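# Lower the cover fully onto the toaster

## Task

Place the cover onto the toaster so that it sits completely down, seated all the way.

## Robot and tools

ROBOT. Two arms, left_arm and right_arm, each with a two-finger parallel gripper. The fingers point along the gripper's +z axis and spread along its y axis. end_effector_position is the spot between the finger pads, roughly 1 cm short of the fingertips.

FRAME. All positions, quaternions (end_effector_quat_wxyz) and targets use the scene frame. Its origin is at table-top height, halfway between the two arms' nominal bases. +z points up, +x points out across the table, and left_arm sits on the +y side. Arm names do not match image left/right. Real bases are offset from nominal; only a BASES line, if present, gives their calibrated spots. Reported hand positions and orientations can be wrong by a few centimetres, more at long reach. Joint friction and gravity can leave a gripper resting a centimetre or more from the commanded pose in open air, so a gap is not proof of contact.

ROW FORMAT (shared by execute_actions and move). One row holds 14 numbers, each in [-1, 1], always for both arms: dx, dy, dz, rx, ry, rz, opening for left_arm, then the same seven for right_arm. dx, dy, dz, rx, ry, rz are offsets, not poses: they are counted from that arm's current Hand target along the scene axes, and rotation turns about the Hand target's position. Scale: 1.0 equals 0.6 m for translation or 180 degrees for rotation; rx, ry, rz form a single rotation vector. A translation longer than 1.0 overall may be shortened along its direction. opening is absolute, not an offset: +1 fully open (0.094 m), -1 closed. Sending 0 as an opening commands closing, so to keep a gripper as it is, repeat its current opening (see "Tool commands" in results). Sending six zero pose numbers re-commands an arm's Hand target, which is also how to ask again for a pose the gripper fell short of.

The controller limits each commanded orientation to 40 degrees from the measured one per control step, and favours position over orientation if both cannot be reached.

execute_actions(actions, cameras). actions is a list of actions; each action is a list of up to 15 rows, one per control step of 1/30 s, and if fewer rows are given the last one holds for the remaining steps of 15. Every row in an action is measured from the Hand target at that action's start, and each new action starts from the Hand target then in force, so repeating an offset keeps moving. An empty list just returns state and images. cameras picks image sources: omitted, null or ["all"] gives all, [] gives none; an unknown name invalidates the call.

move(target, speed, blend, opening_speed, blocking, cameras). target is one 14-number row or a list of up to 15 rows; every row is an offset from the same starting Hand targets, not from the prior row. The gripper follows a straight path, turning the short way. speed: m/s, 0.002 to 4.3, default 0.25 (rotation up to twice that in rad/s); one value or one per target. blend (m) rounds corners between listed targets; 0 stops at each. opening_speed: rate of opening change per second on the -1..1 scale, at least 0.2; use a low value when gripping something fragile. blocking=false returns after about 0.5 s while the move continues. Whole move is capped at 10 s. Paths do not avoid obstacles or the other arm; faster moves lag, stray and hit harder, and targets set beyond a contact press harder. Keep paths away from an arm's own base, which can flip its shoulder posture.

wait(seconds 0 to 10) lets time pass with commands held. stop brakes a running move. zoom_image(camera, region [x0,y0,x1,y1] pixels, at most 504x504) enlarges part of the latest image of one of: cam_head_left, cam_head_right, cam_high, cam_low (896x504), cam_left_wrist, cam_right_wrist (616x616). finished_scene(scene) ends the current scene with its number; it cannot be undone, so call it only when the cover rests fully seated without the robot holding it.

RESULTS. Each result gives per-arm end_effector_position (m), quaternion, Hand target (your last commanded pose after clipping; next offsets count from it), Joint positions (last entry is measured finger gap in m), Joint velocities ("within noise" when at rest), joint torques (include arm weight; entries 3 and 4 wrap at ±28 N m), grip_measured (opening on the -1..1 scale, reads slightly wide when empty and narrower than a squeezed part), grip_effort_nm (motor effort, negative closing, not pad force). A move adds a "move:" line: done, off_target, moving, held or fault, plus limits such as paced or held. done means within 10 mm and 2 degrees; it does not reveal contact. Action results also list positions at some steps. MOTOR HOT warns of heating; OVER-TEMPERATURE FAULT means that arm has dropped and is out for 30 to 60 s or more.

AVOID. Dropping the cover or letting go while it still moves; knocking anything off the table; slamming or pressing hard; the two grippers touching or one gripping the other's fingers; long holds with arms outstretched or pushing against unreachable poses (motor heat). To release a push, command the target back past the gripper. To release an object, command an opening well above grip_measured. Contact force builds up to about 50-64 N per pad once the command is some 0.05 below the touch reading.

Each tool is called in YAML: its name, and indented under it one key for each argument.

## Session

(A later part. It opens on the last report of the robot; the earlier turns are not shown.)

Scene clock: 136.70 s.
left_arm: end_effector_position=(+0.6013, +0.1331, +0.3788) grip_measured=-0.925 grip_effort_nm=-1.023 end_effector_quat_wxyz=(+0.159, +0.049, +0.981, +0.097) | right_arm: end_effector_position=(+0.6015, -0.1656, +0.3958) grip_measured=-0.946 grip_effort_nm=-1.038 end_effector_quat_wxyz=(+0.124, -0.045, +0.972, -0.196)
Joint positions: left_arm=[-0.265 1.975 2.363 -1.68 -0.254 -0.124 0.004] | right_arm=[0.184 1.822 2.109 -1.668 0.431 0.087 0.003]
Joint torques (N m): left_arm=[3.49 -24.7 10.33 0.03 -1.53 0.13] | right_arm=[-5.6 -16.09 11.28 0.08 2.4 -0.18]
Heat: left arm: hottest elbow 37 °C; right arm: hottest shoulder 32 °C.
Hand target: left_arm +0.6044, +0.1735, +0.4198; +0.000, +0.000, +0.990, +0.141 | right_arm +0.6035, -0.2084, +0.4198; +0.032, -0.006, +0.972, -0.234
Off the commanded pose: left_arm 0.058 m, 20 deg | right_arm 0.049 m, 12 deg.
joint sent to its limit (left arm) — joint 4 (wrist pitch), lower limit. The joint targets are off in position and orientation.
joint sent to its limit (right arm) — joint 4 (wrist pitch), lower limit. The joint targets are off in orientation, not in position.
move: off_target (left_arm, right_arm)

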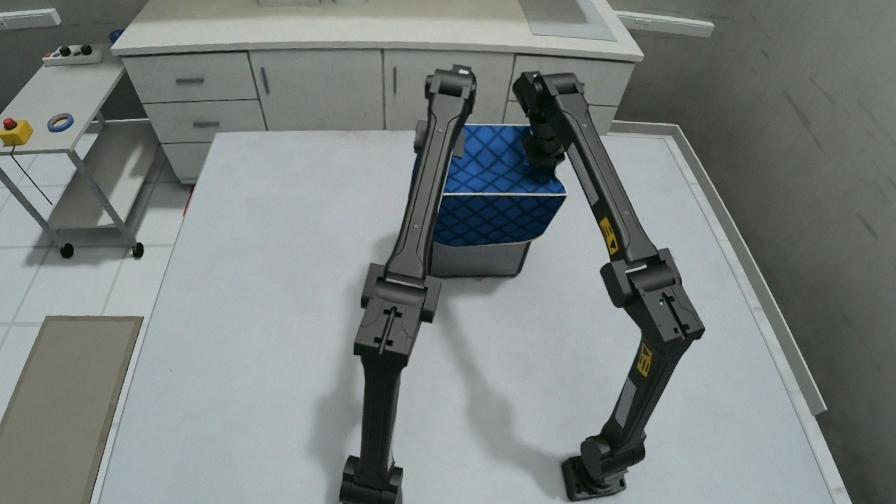

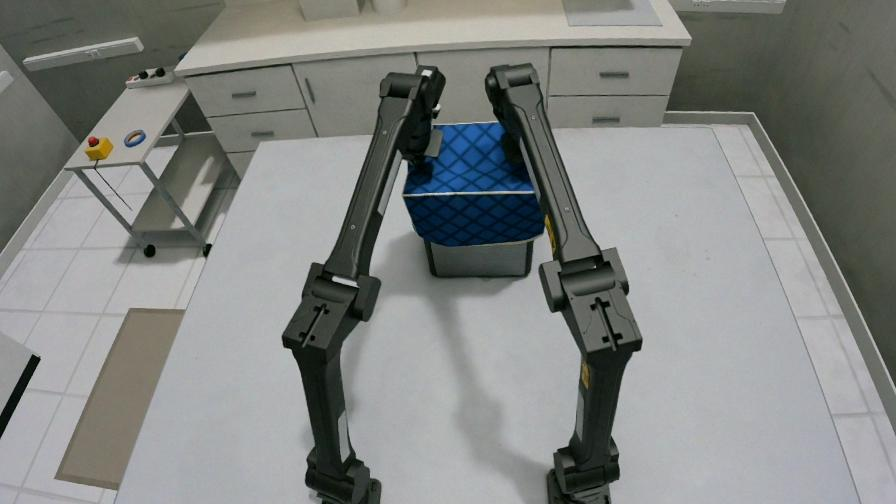

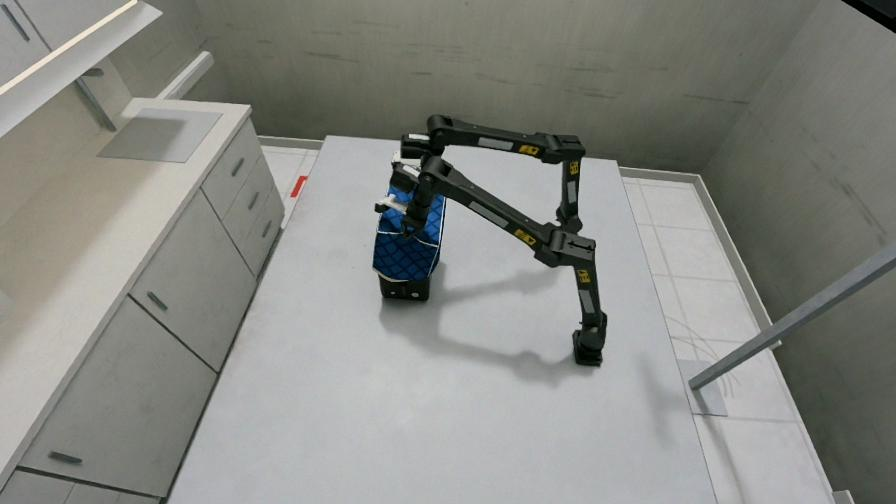

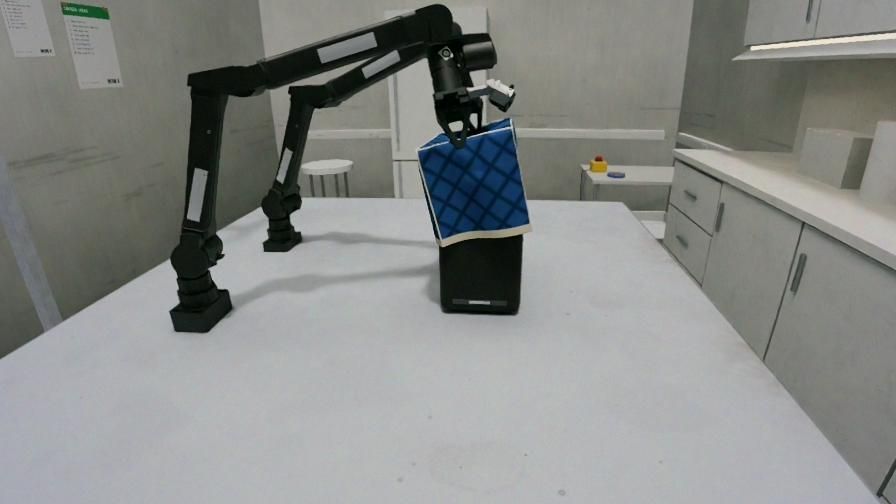

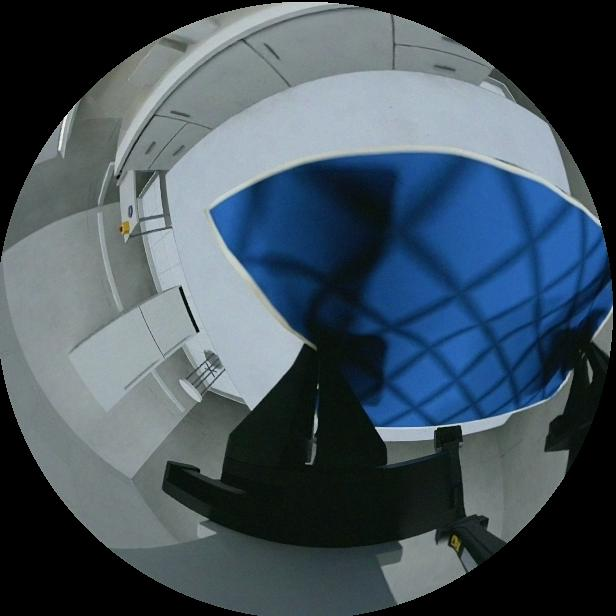

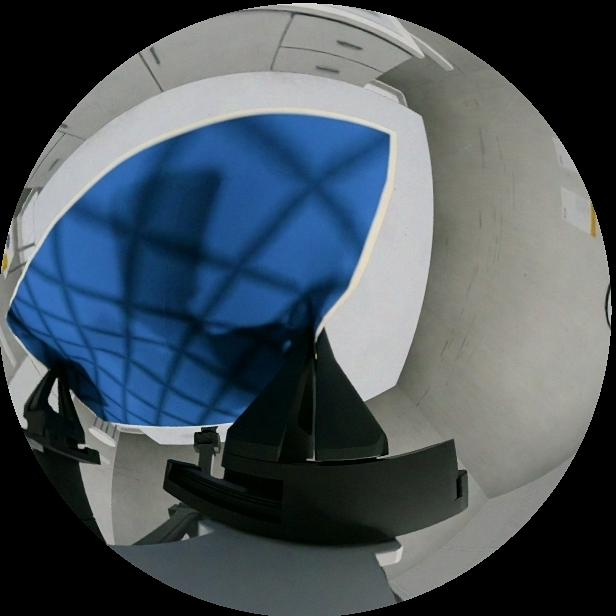

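move:
  target: [0.01,0.006,-0.12,0,0,0,-1,0.01,0,-0.13,0,0,0,-1]
  speed: 0.05

zoom_image:
  camera: "cam_low"
  region: [330, 70, 610, 330]

zoom_image:
  camera: "cam_high"
  region: [340, 130, 520, 310]

zoom_image:
  camera: "cam_head_right"
  region: [380, 90, 580, 300]

Scene clock: 145.50 s.
left_arm: end_effector_position=(+0.5998, +0.1322, +0.3532) grip_measured=-0.925 grip_effort_nm=-1.023 end_effector_quat_wxyz=(+0.134, +0.042, +0.985, +0.098) | right_arm: end_effector_position=(+0.6045, -0.1649, +0.3559) grip_measured=-0.946 grip_effort_nm=-1.028 end_effector_quat_wxyz=(+0.088, -0.041, +0.974, -0.203)
Joint positions: left_arm=[-0.265 1.987 2.321 -1.68 -0.248 -0.147 0.004] | right_arm=[0.185 1.863 2.068 -1.668 0.434 0.114 0.003]
Joint torques (N m): left_arm=[4.37 -21.36 7.56 0.06 -1.46 0.09] | right_arm=[-5.77 -13.98 7.99 -0.01 2.07 0.21]
Heat: left arm: hottest elbow 37 °C; right arm: hottest shoulder 33 °C.
Hand target: left_arm +0.6104, +0.1770, +0.3479; +0.000, +0.000, +0.990, +0.141 | right_arm +0.6095, -0.2084, +0.3419; +0.032, -0.006, +0.972, -0.234
Off the commanded pose: left_arm 0.046 m, 17 deg | right_arm 0.046 m, 8 deg.
joint sent to its limit (left arm) — joint 4 (wrist pitch), lower limit. The joint targets are off in orientation, not in position.
joint sent to its limit (right arm) — joint 4 (wrist pitch), lower limit. The joint targets are off in orientation, not in position.
move: off_target (left_arm, right_arm)

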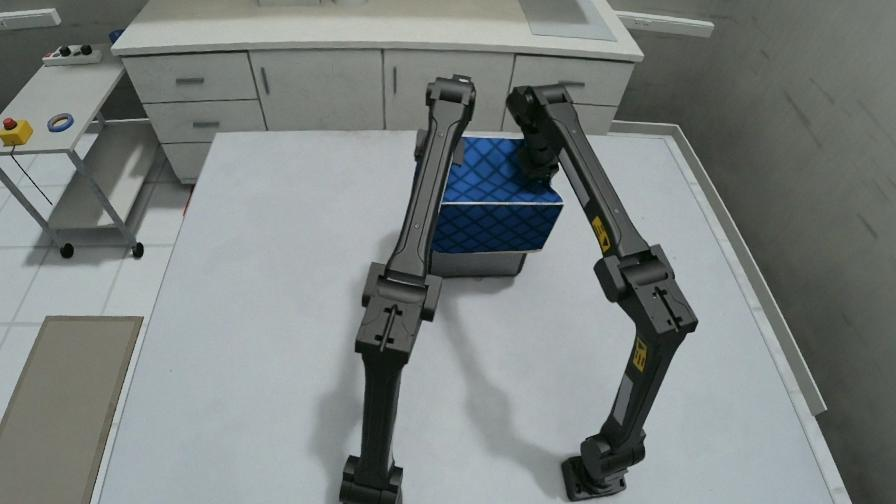

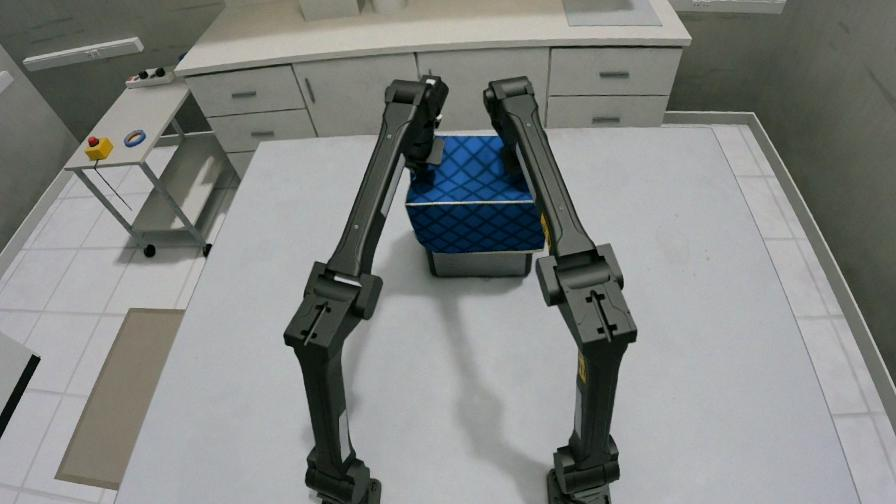

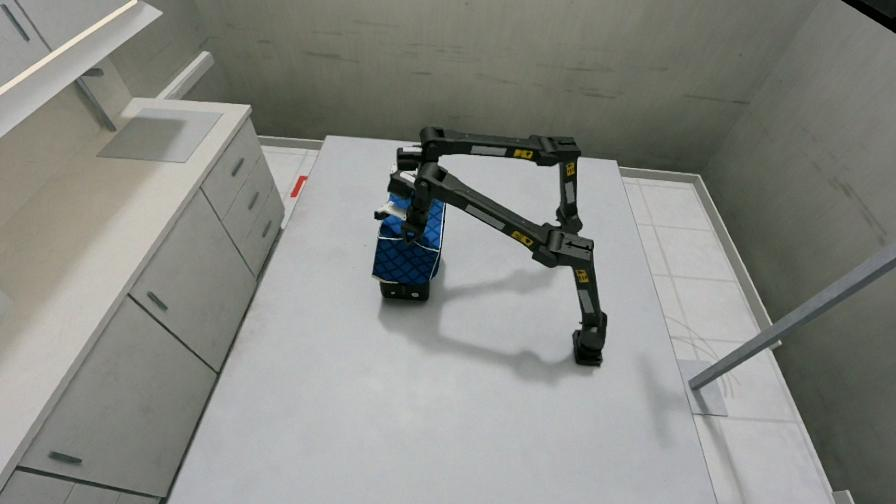

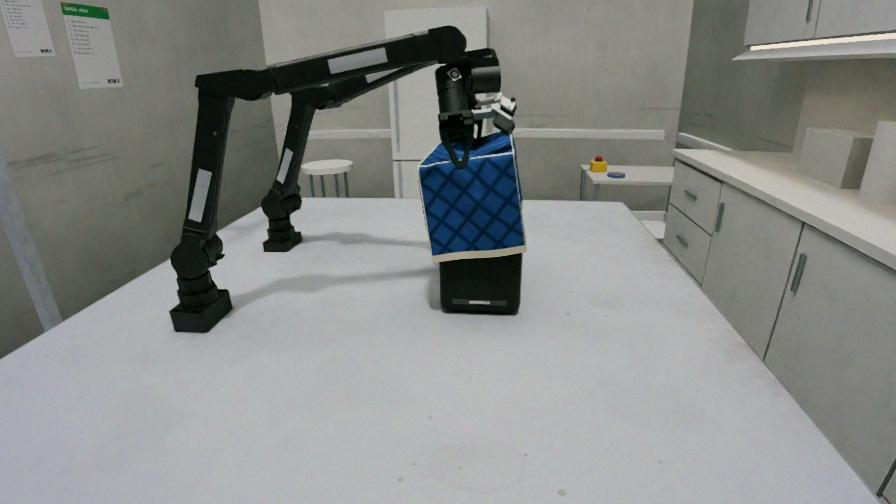

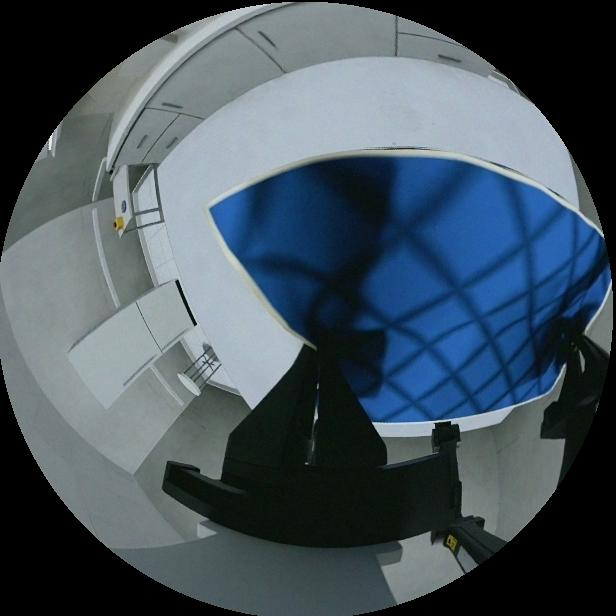

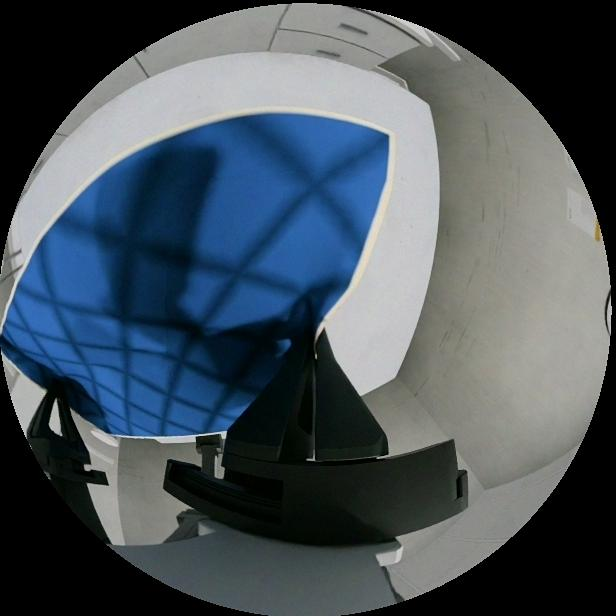

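Scaled by 1.800.

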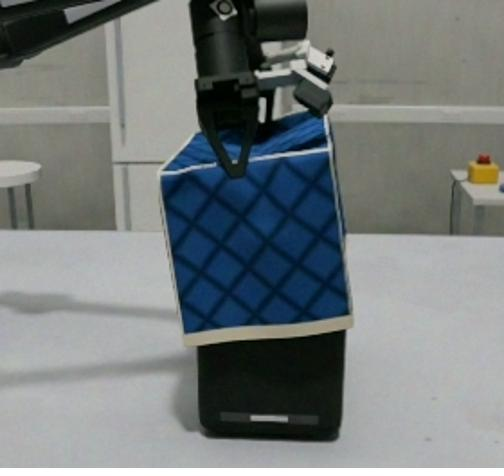

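Scaled by 2.800.

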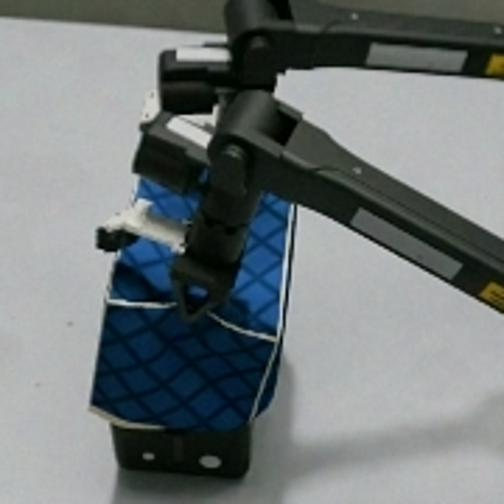

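Scaled by 2.400.

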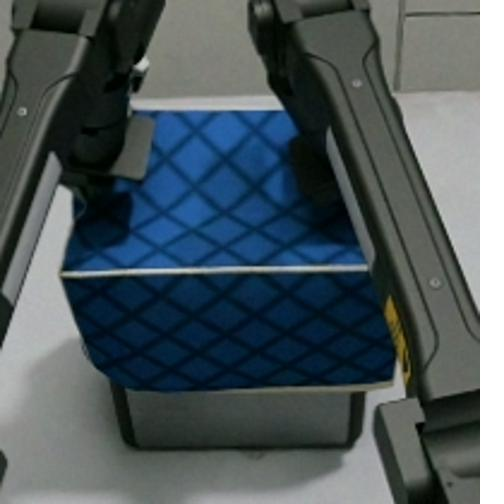

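move:
  target: [0.028,0.012,-0.085,0,0,0,-1,0.028,0.008,-0.08,0,0,0,-1]
  speed: 0.05

zoom_image:
  camera: "cam_low"
  region: [330, 70, 610, 330]

zoom_image:
  camera: "cam_high"
  region: [340, 130, 520, 310]

zoom_image:
  camera: "cam_head_right"
  region: [380, 90, 580, 300]

Scene clock: 153.40 s.
left_arm: end_effector_position=(+0.6137, +0.1323, +0.3001) grip_measured=-0.925 grip_effort_nm=-1.033 end_effector_quat_wxyz=(+0.092, +0.043, +0.989, +0.107) | right_arm: end_effector_position=(+0.6193, -0.1627, +0.3044) grip_measured=-0.946 grip_effort_nm=-1.033 end_effector_quat_wxyz=(+0.049, -0.035, +0.975, -0.214)
Joint positions: left_arm=[-0.26 2.067 2.315 -1.68 -0.248 -0.151 0.004] | right_arm=[0.185 1.953 2.068 -1.668 0.441 0.146 0.003]
Joint torques (N m): left_arm=[5.36 -22.3 8.13 -0.1 -1.32 0.11] | right_arm=[-5.66 -14.92 9.28 -0.14 1.74 0.26]
Heat: left arm: hottest elbow 37 °C; right arm: hottest wrist yaw 34 °C.
Hand target: left_arm +0.6272, +0.1843, +0.2969; +0.000, +0.000, +0.990, +0.141 | right_arm +0.6263, -0.2036, +0.2938; +0.032, -0.006, +0.972, -0.234
Off the commanded pose: left_arm 0.054 m, 12 deg | right_arm 0.043 m, 5 deg.
joint sent to its limit (left arm) — joint 4 (wrist pitch), lower limit. The joint targets are off in orientation, not in position.
move: off_target (left_arm, right_arm)

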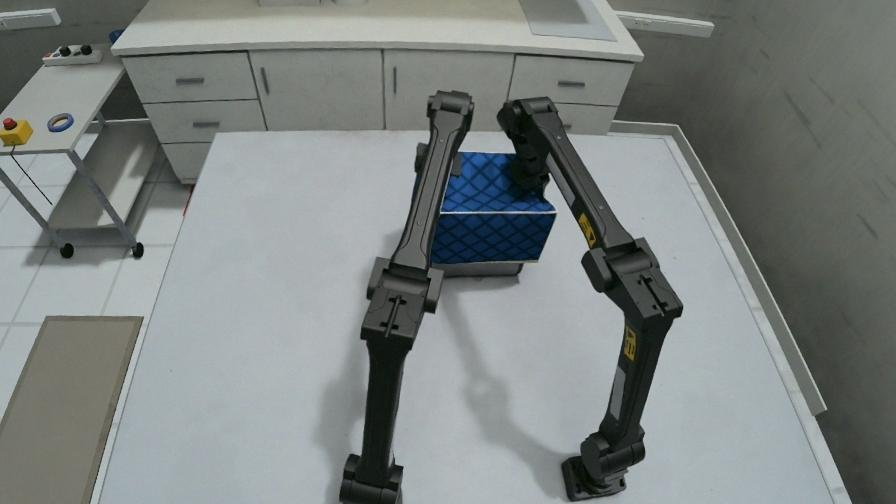

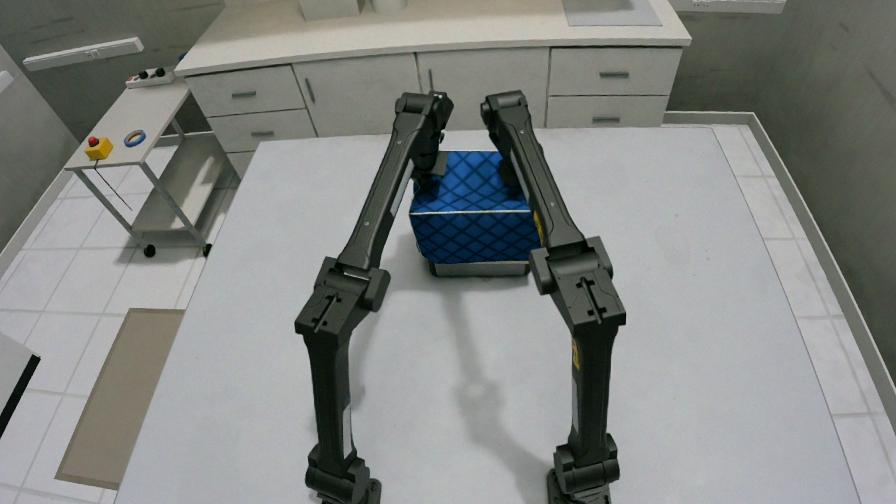

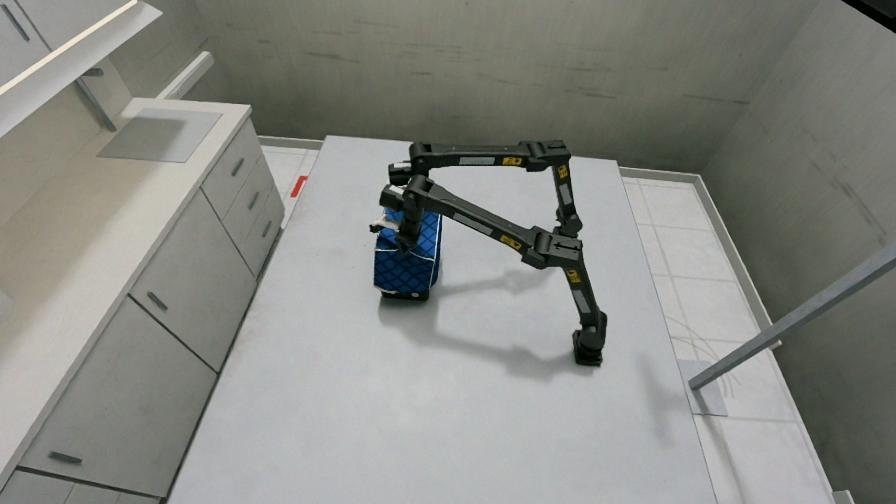

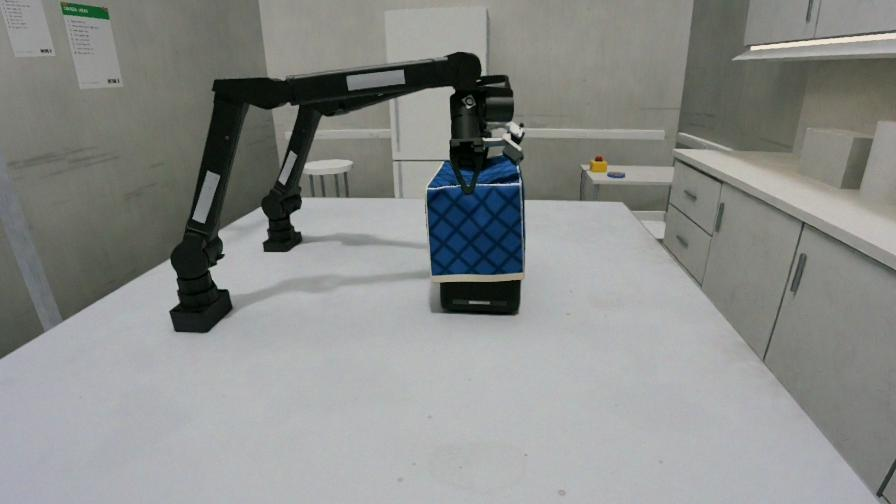

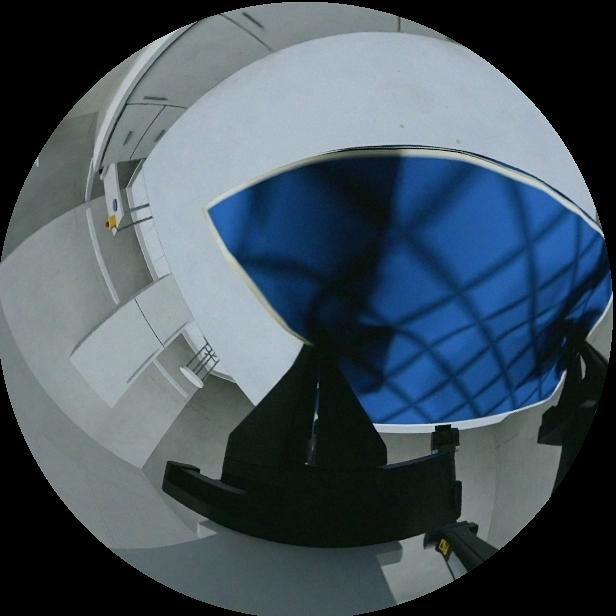

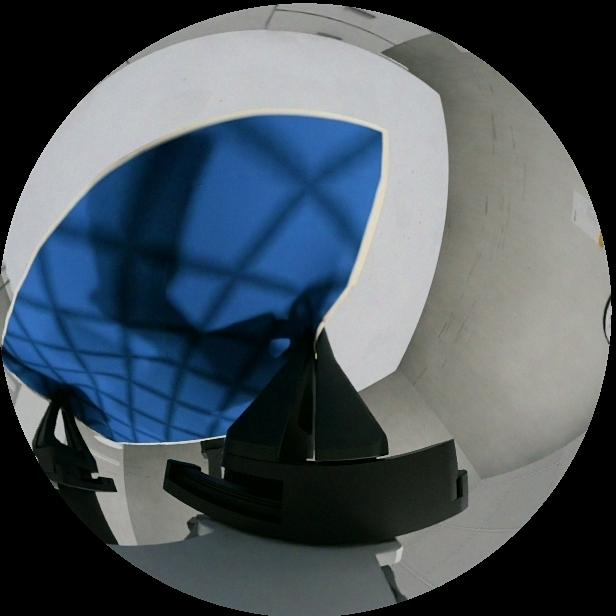

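Scaled by 1.800.

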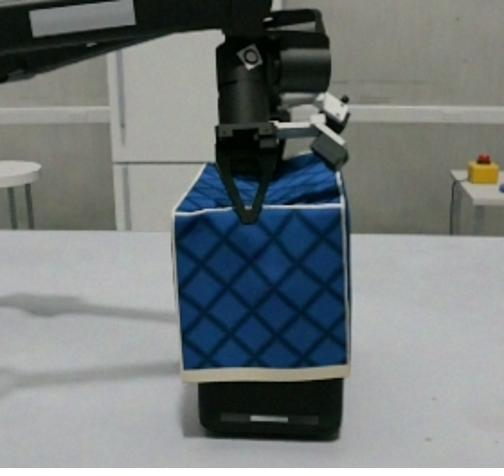

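Scaled by 2.800.

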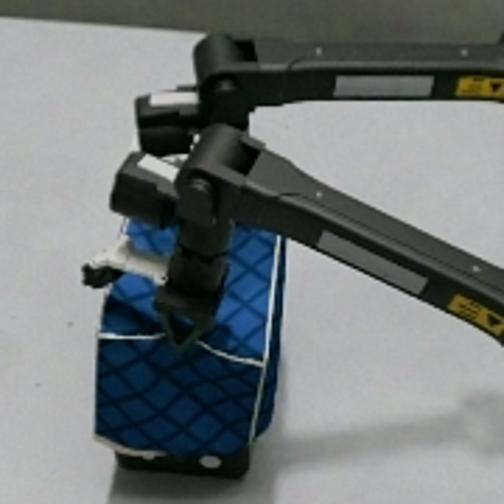

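Scaled by 2.400.

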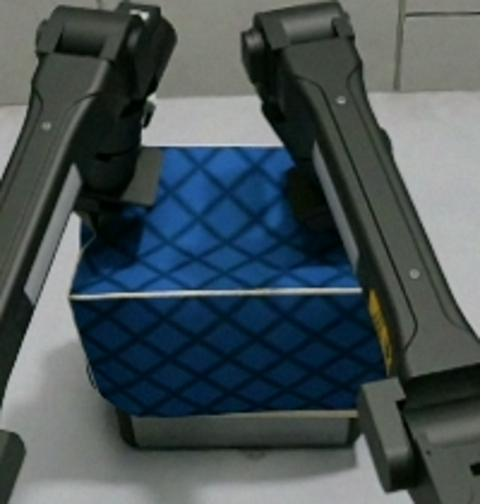

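move:
  target:
    - [0.014,0.005,-0.07,0,0,0,-1,0.014,0.008,-0.065,0,0,0,-1]
    - [0.018,0.005,-0.135,0,0,0,-1,0.018,0.008,-0.13,0,0,0,-1]
  speed: 0.05

zoom_image:
  camera: "cam_low"
  region: [330, 70, 610, 330]

zoom_image:
  camera: "cam_high"
  region: [340, 130, 520, 310]

zoom_image:
  camera: "cam_head_right"
  region: [380, 90, 580, 300]

Scene clock: 161.30 s.
left_arm: end_effector_position=(+0.6277, +0.1346, +0.2278) grip_measured=-0.925 grip_effort_nm=-1.018 end_effector_quat_wxyz=(+0.039, +0.035, +0.992, +0.118) | right_arm: end_effector_position=(+0.6337, -0.1596, +0.2356) grip_measured=-0.946 grip_effort_nm=-1.043 end_effector_quat_wxyz=(+0.053, -0.032, +0.975, -0.213)
Joint positions: left_arm=[-0.252 2.178 2.315 -1.68 -0.248 -0.172 0.004] | right_arm=[0.185 1.986 1.938 -1.497 0.442 0.151 0.003]
Joint torques (N m): left_arm=[4.78 -23.06 7.15 -0.29 -1.27 0.05] | right_arm=[-5.25 -15.09 7.82 0.18 1.71 0.26]
Heat: left arm: hottest elbow 36 °C; right arm: hottest wrist yaw 34 °C.
Hand target: left_arm +0.6380, +0.1871, +0.2158; +0.000, +0.000, +0.990, +0.141 | right_arm +0.6371, -0.1988, +0.2158; +0.032, -0.006, +0.972, -0.234
Off the commanded pose: left_arm 0.055 m, 7 deg | right_arm 0.044 m, 5 deg.
joint sent to its limit (left arm) — joint 4 (wrist pitch), lower limit. The joint targets are off in orientation, not in position.
move: off_target (left_arm, right_arm)

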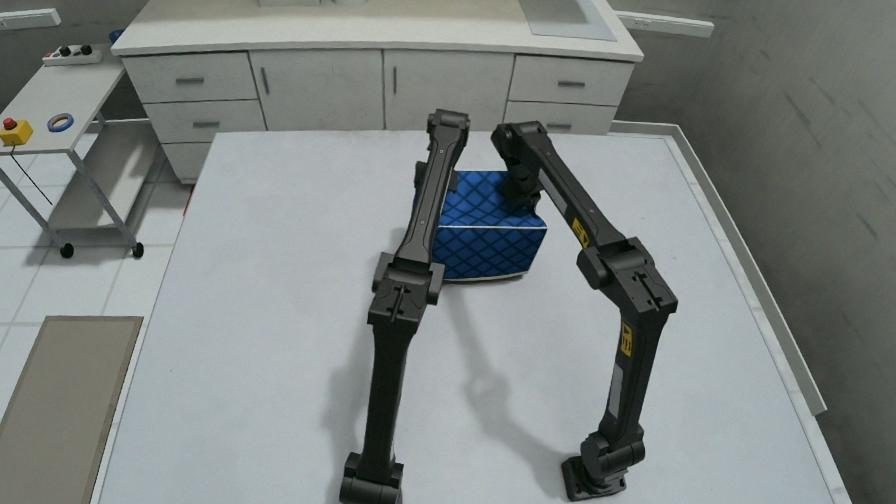

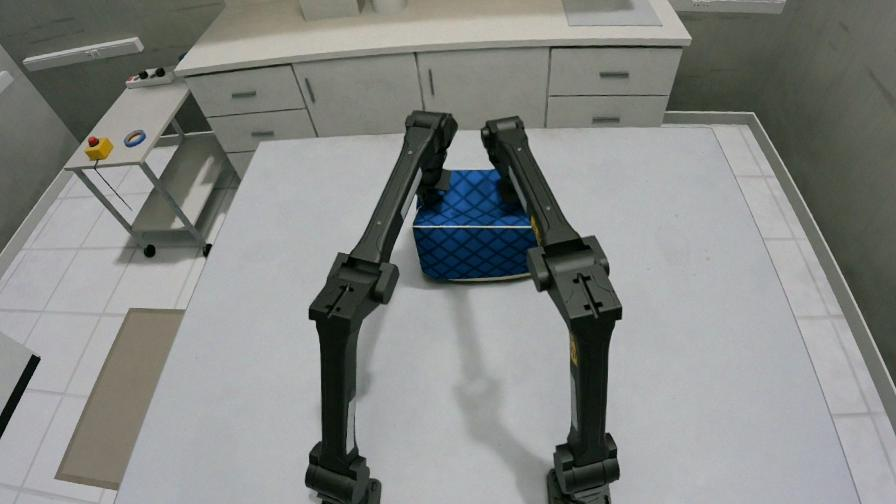

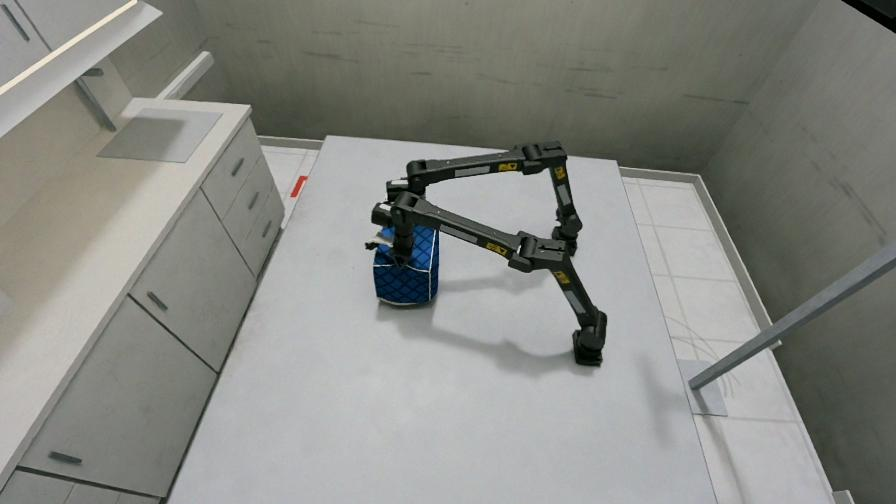

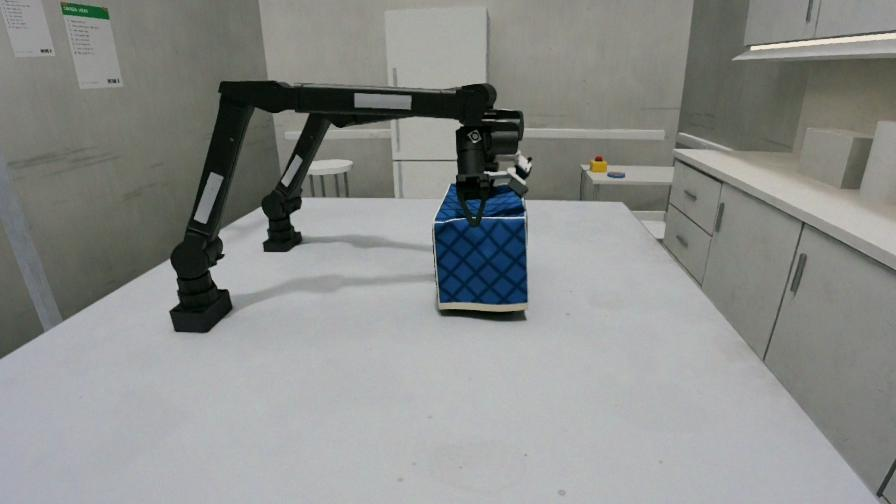

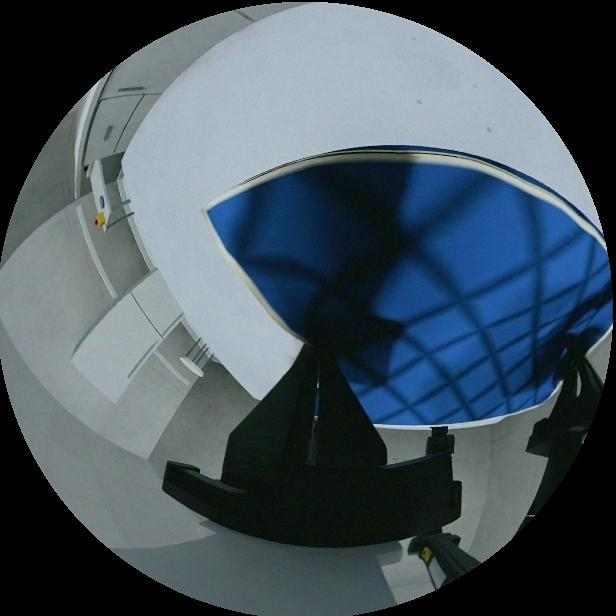

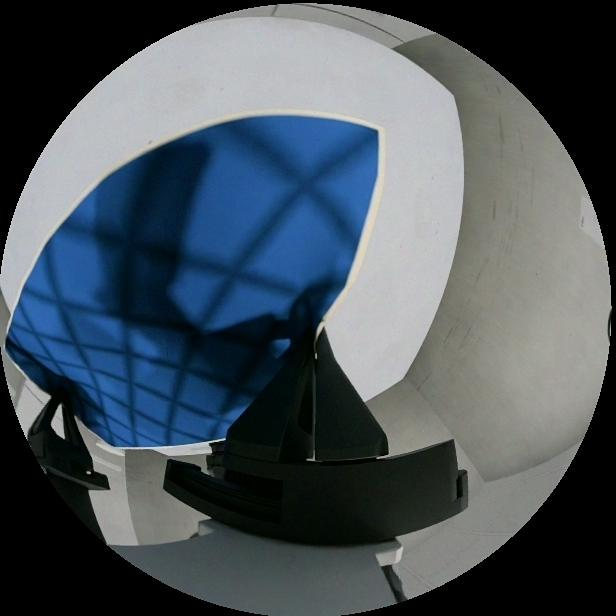

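Scaled by 1.800.

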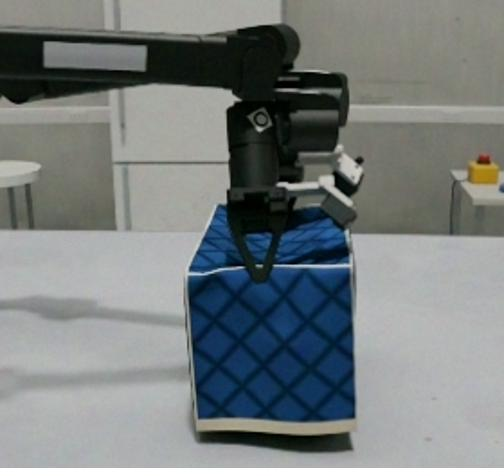

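Scaled by 2.800.

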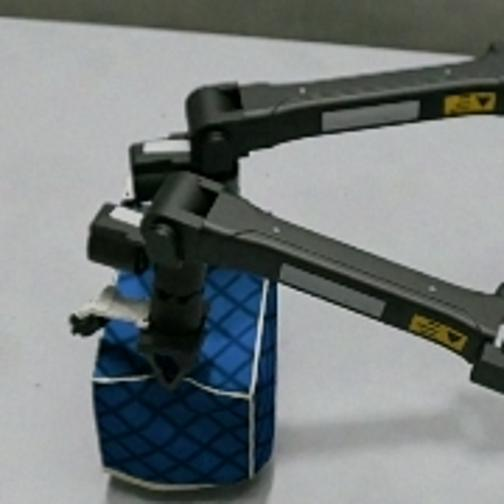

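Scaled by 2.400.

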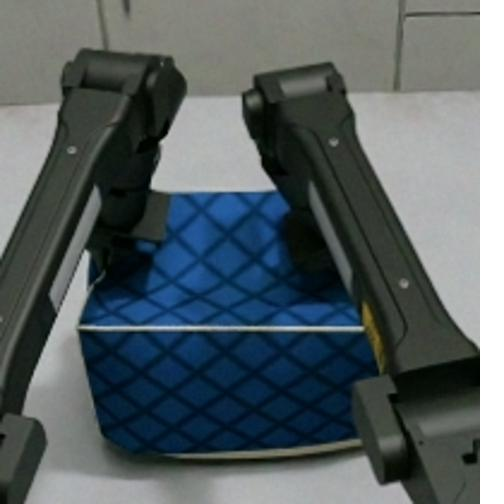

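move:
  target:
    - [0.006,-0.02,-0.04,0,0,0,-1,0.006,0.02,-0.055,0,0,0,-1]
    - [0.006,-0.03,-0.03,0,0,0,-0.5,0.006,0.03,-0.04,0,0,0,-0.5]
    - [0,-0.03,0.2,0,0,0,-0.5,0,0.03,0.2,0,0,0,-0.5]
  speed: [0.04,0.05,0.08]

zoom_image:
  camera: "cam_low"
  region: [400, 180, 560, 340]

zoom_image:
  camera: "cam_high"
  region: [340, 180, 480, 320]

zoom_image:
  camera: "cam_head_right"
  region: [390, 150, 580, 300]

Scene clock: 171.33 s.
left_arm: end_effector_position=(+0.6363, +0.1675, +0.2963) grip_measured=-0.502 grip_effort_nm=0.115 end_effector_quat_wxyz=(+0.100, +0.019, +0.987, +0.128) | right_arm: end_effector_position=(+0.6301, -0.1764, +0.3039) grip_measured=-0.502 grip_effort_nm=0.115 end_effector_quat_wxyz=(+0.053, -0.022, +0.971, -0.232)
Joint positions: left_arm=[-0.211 2.116 2.38 -1.682 -0.288 -0.145 0.023] | right_arm=[0.169 1.979 2.1 -1.671 0.479 0.156 0.023]
Joint torques (N m): left_arm=[0.32 -26.64 10.66 -0.06 -0.28 0.13] | right_arm=[-1.61 -18.2 13.76 -0.03 0.55 0.01]
Heat: left arm: hottest elbow 36 °C; right arm: hottest shoulder 34 °C.
Hand target: left_arm +0.6380, +0.1693, +0.3359; +0.000, +0.000, +0.990, +0.141 | right_arm +0.6371, -0.1809, +0.3359; +0.032, -0.006, +0.972, -0.234
Off the commanded pose: left_arm 0.040 m, 12 deg | right_arm 0.033 m, 3 deg.
joint sent to its limit (left arm) — joint 4 (wrist pitch), lower limit. The joint targets are off in orientation, not in position.
joint sent to its limit (right arm) — joint 4 (wrist pitch), lower limit. The joint targets are off in orientation, not in position.
move: off_target (left_arm, right_arm); target 2's new opening was sent with left_arm's hand 0.044 m and 5 deg from that target

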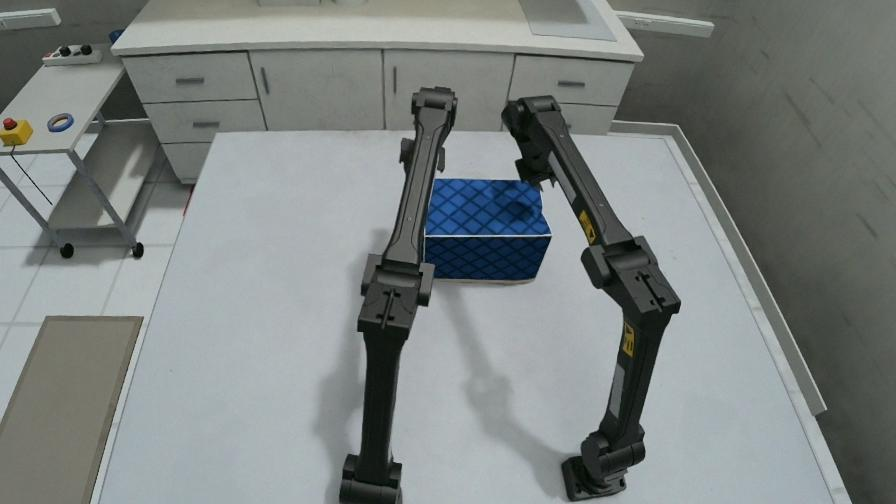

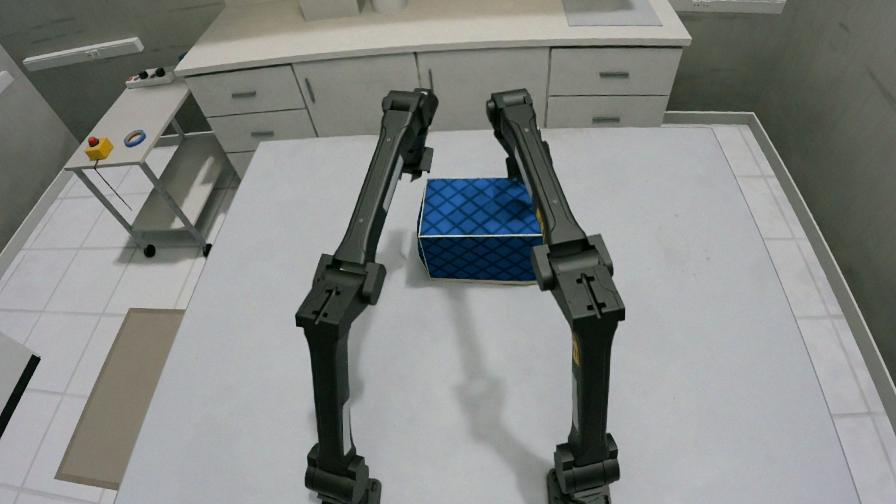

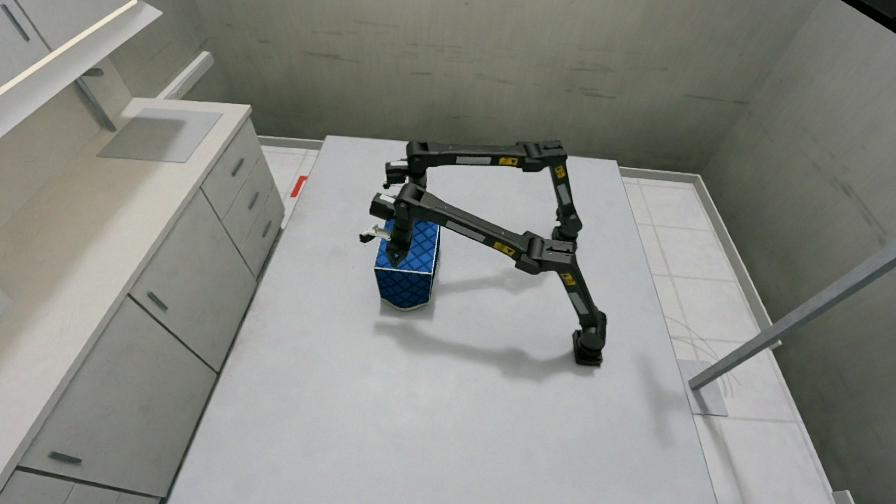

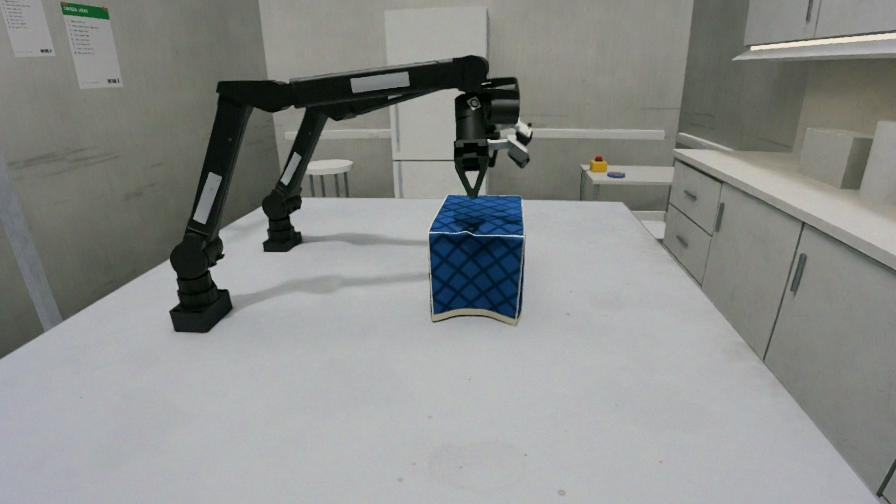

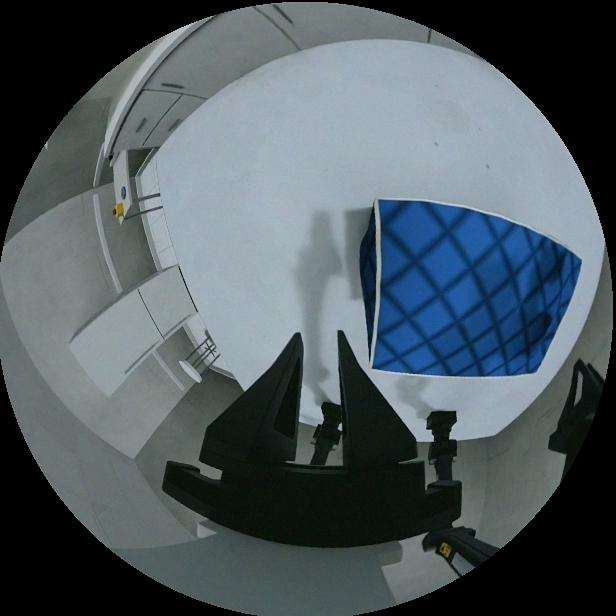

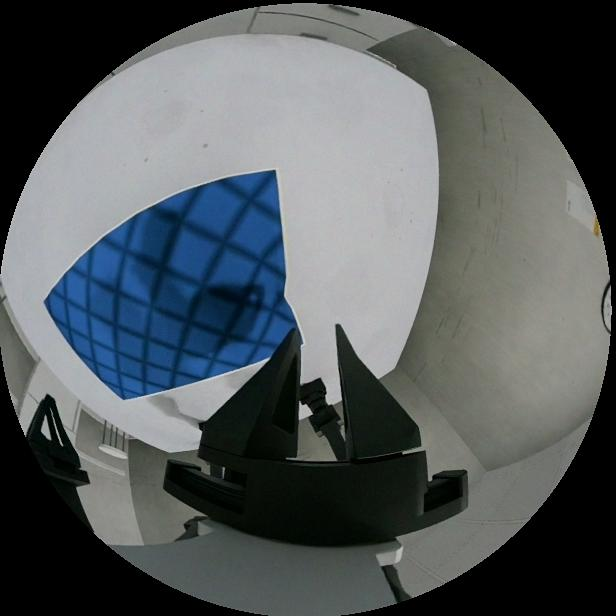

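Scaled by 3.150.

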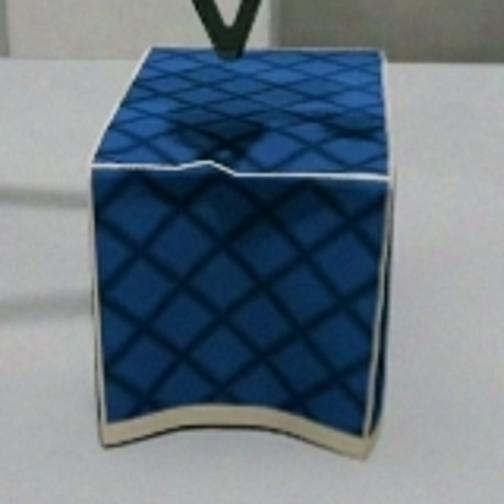

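Scaled by 3.600.

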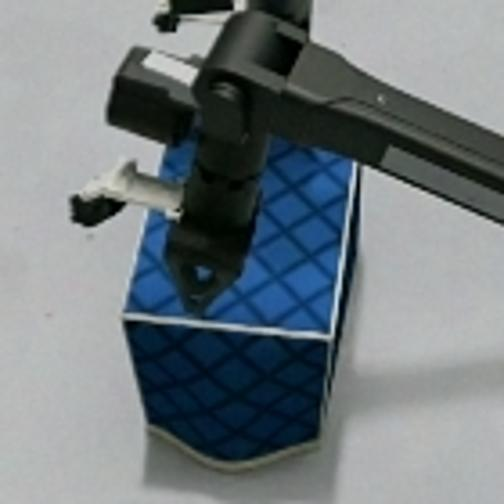

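Scaled by 2.653.

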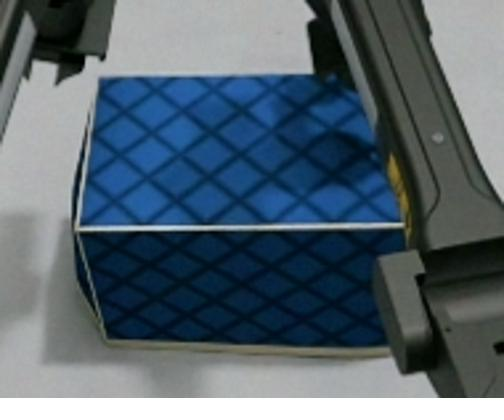

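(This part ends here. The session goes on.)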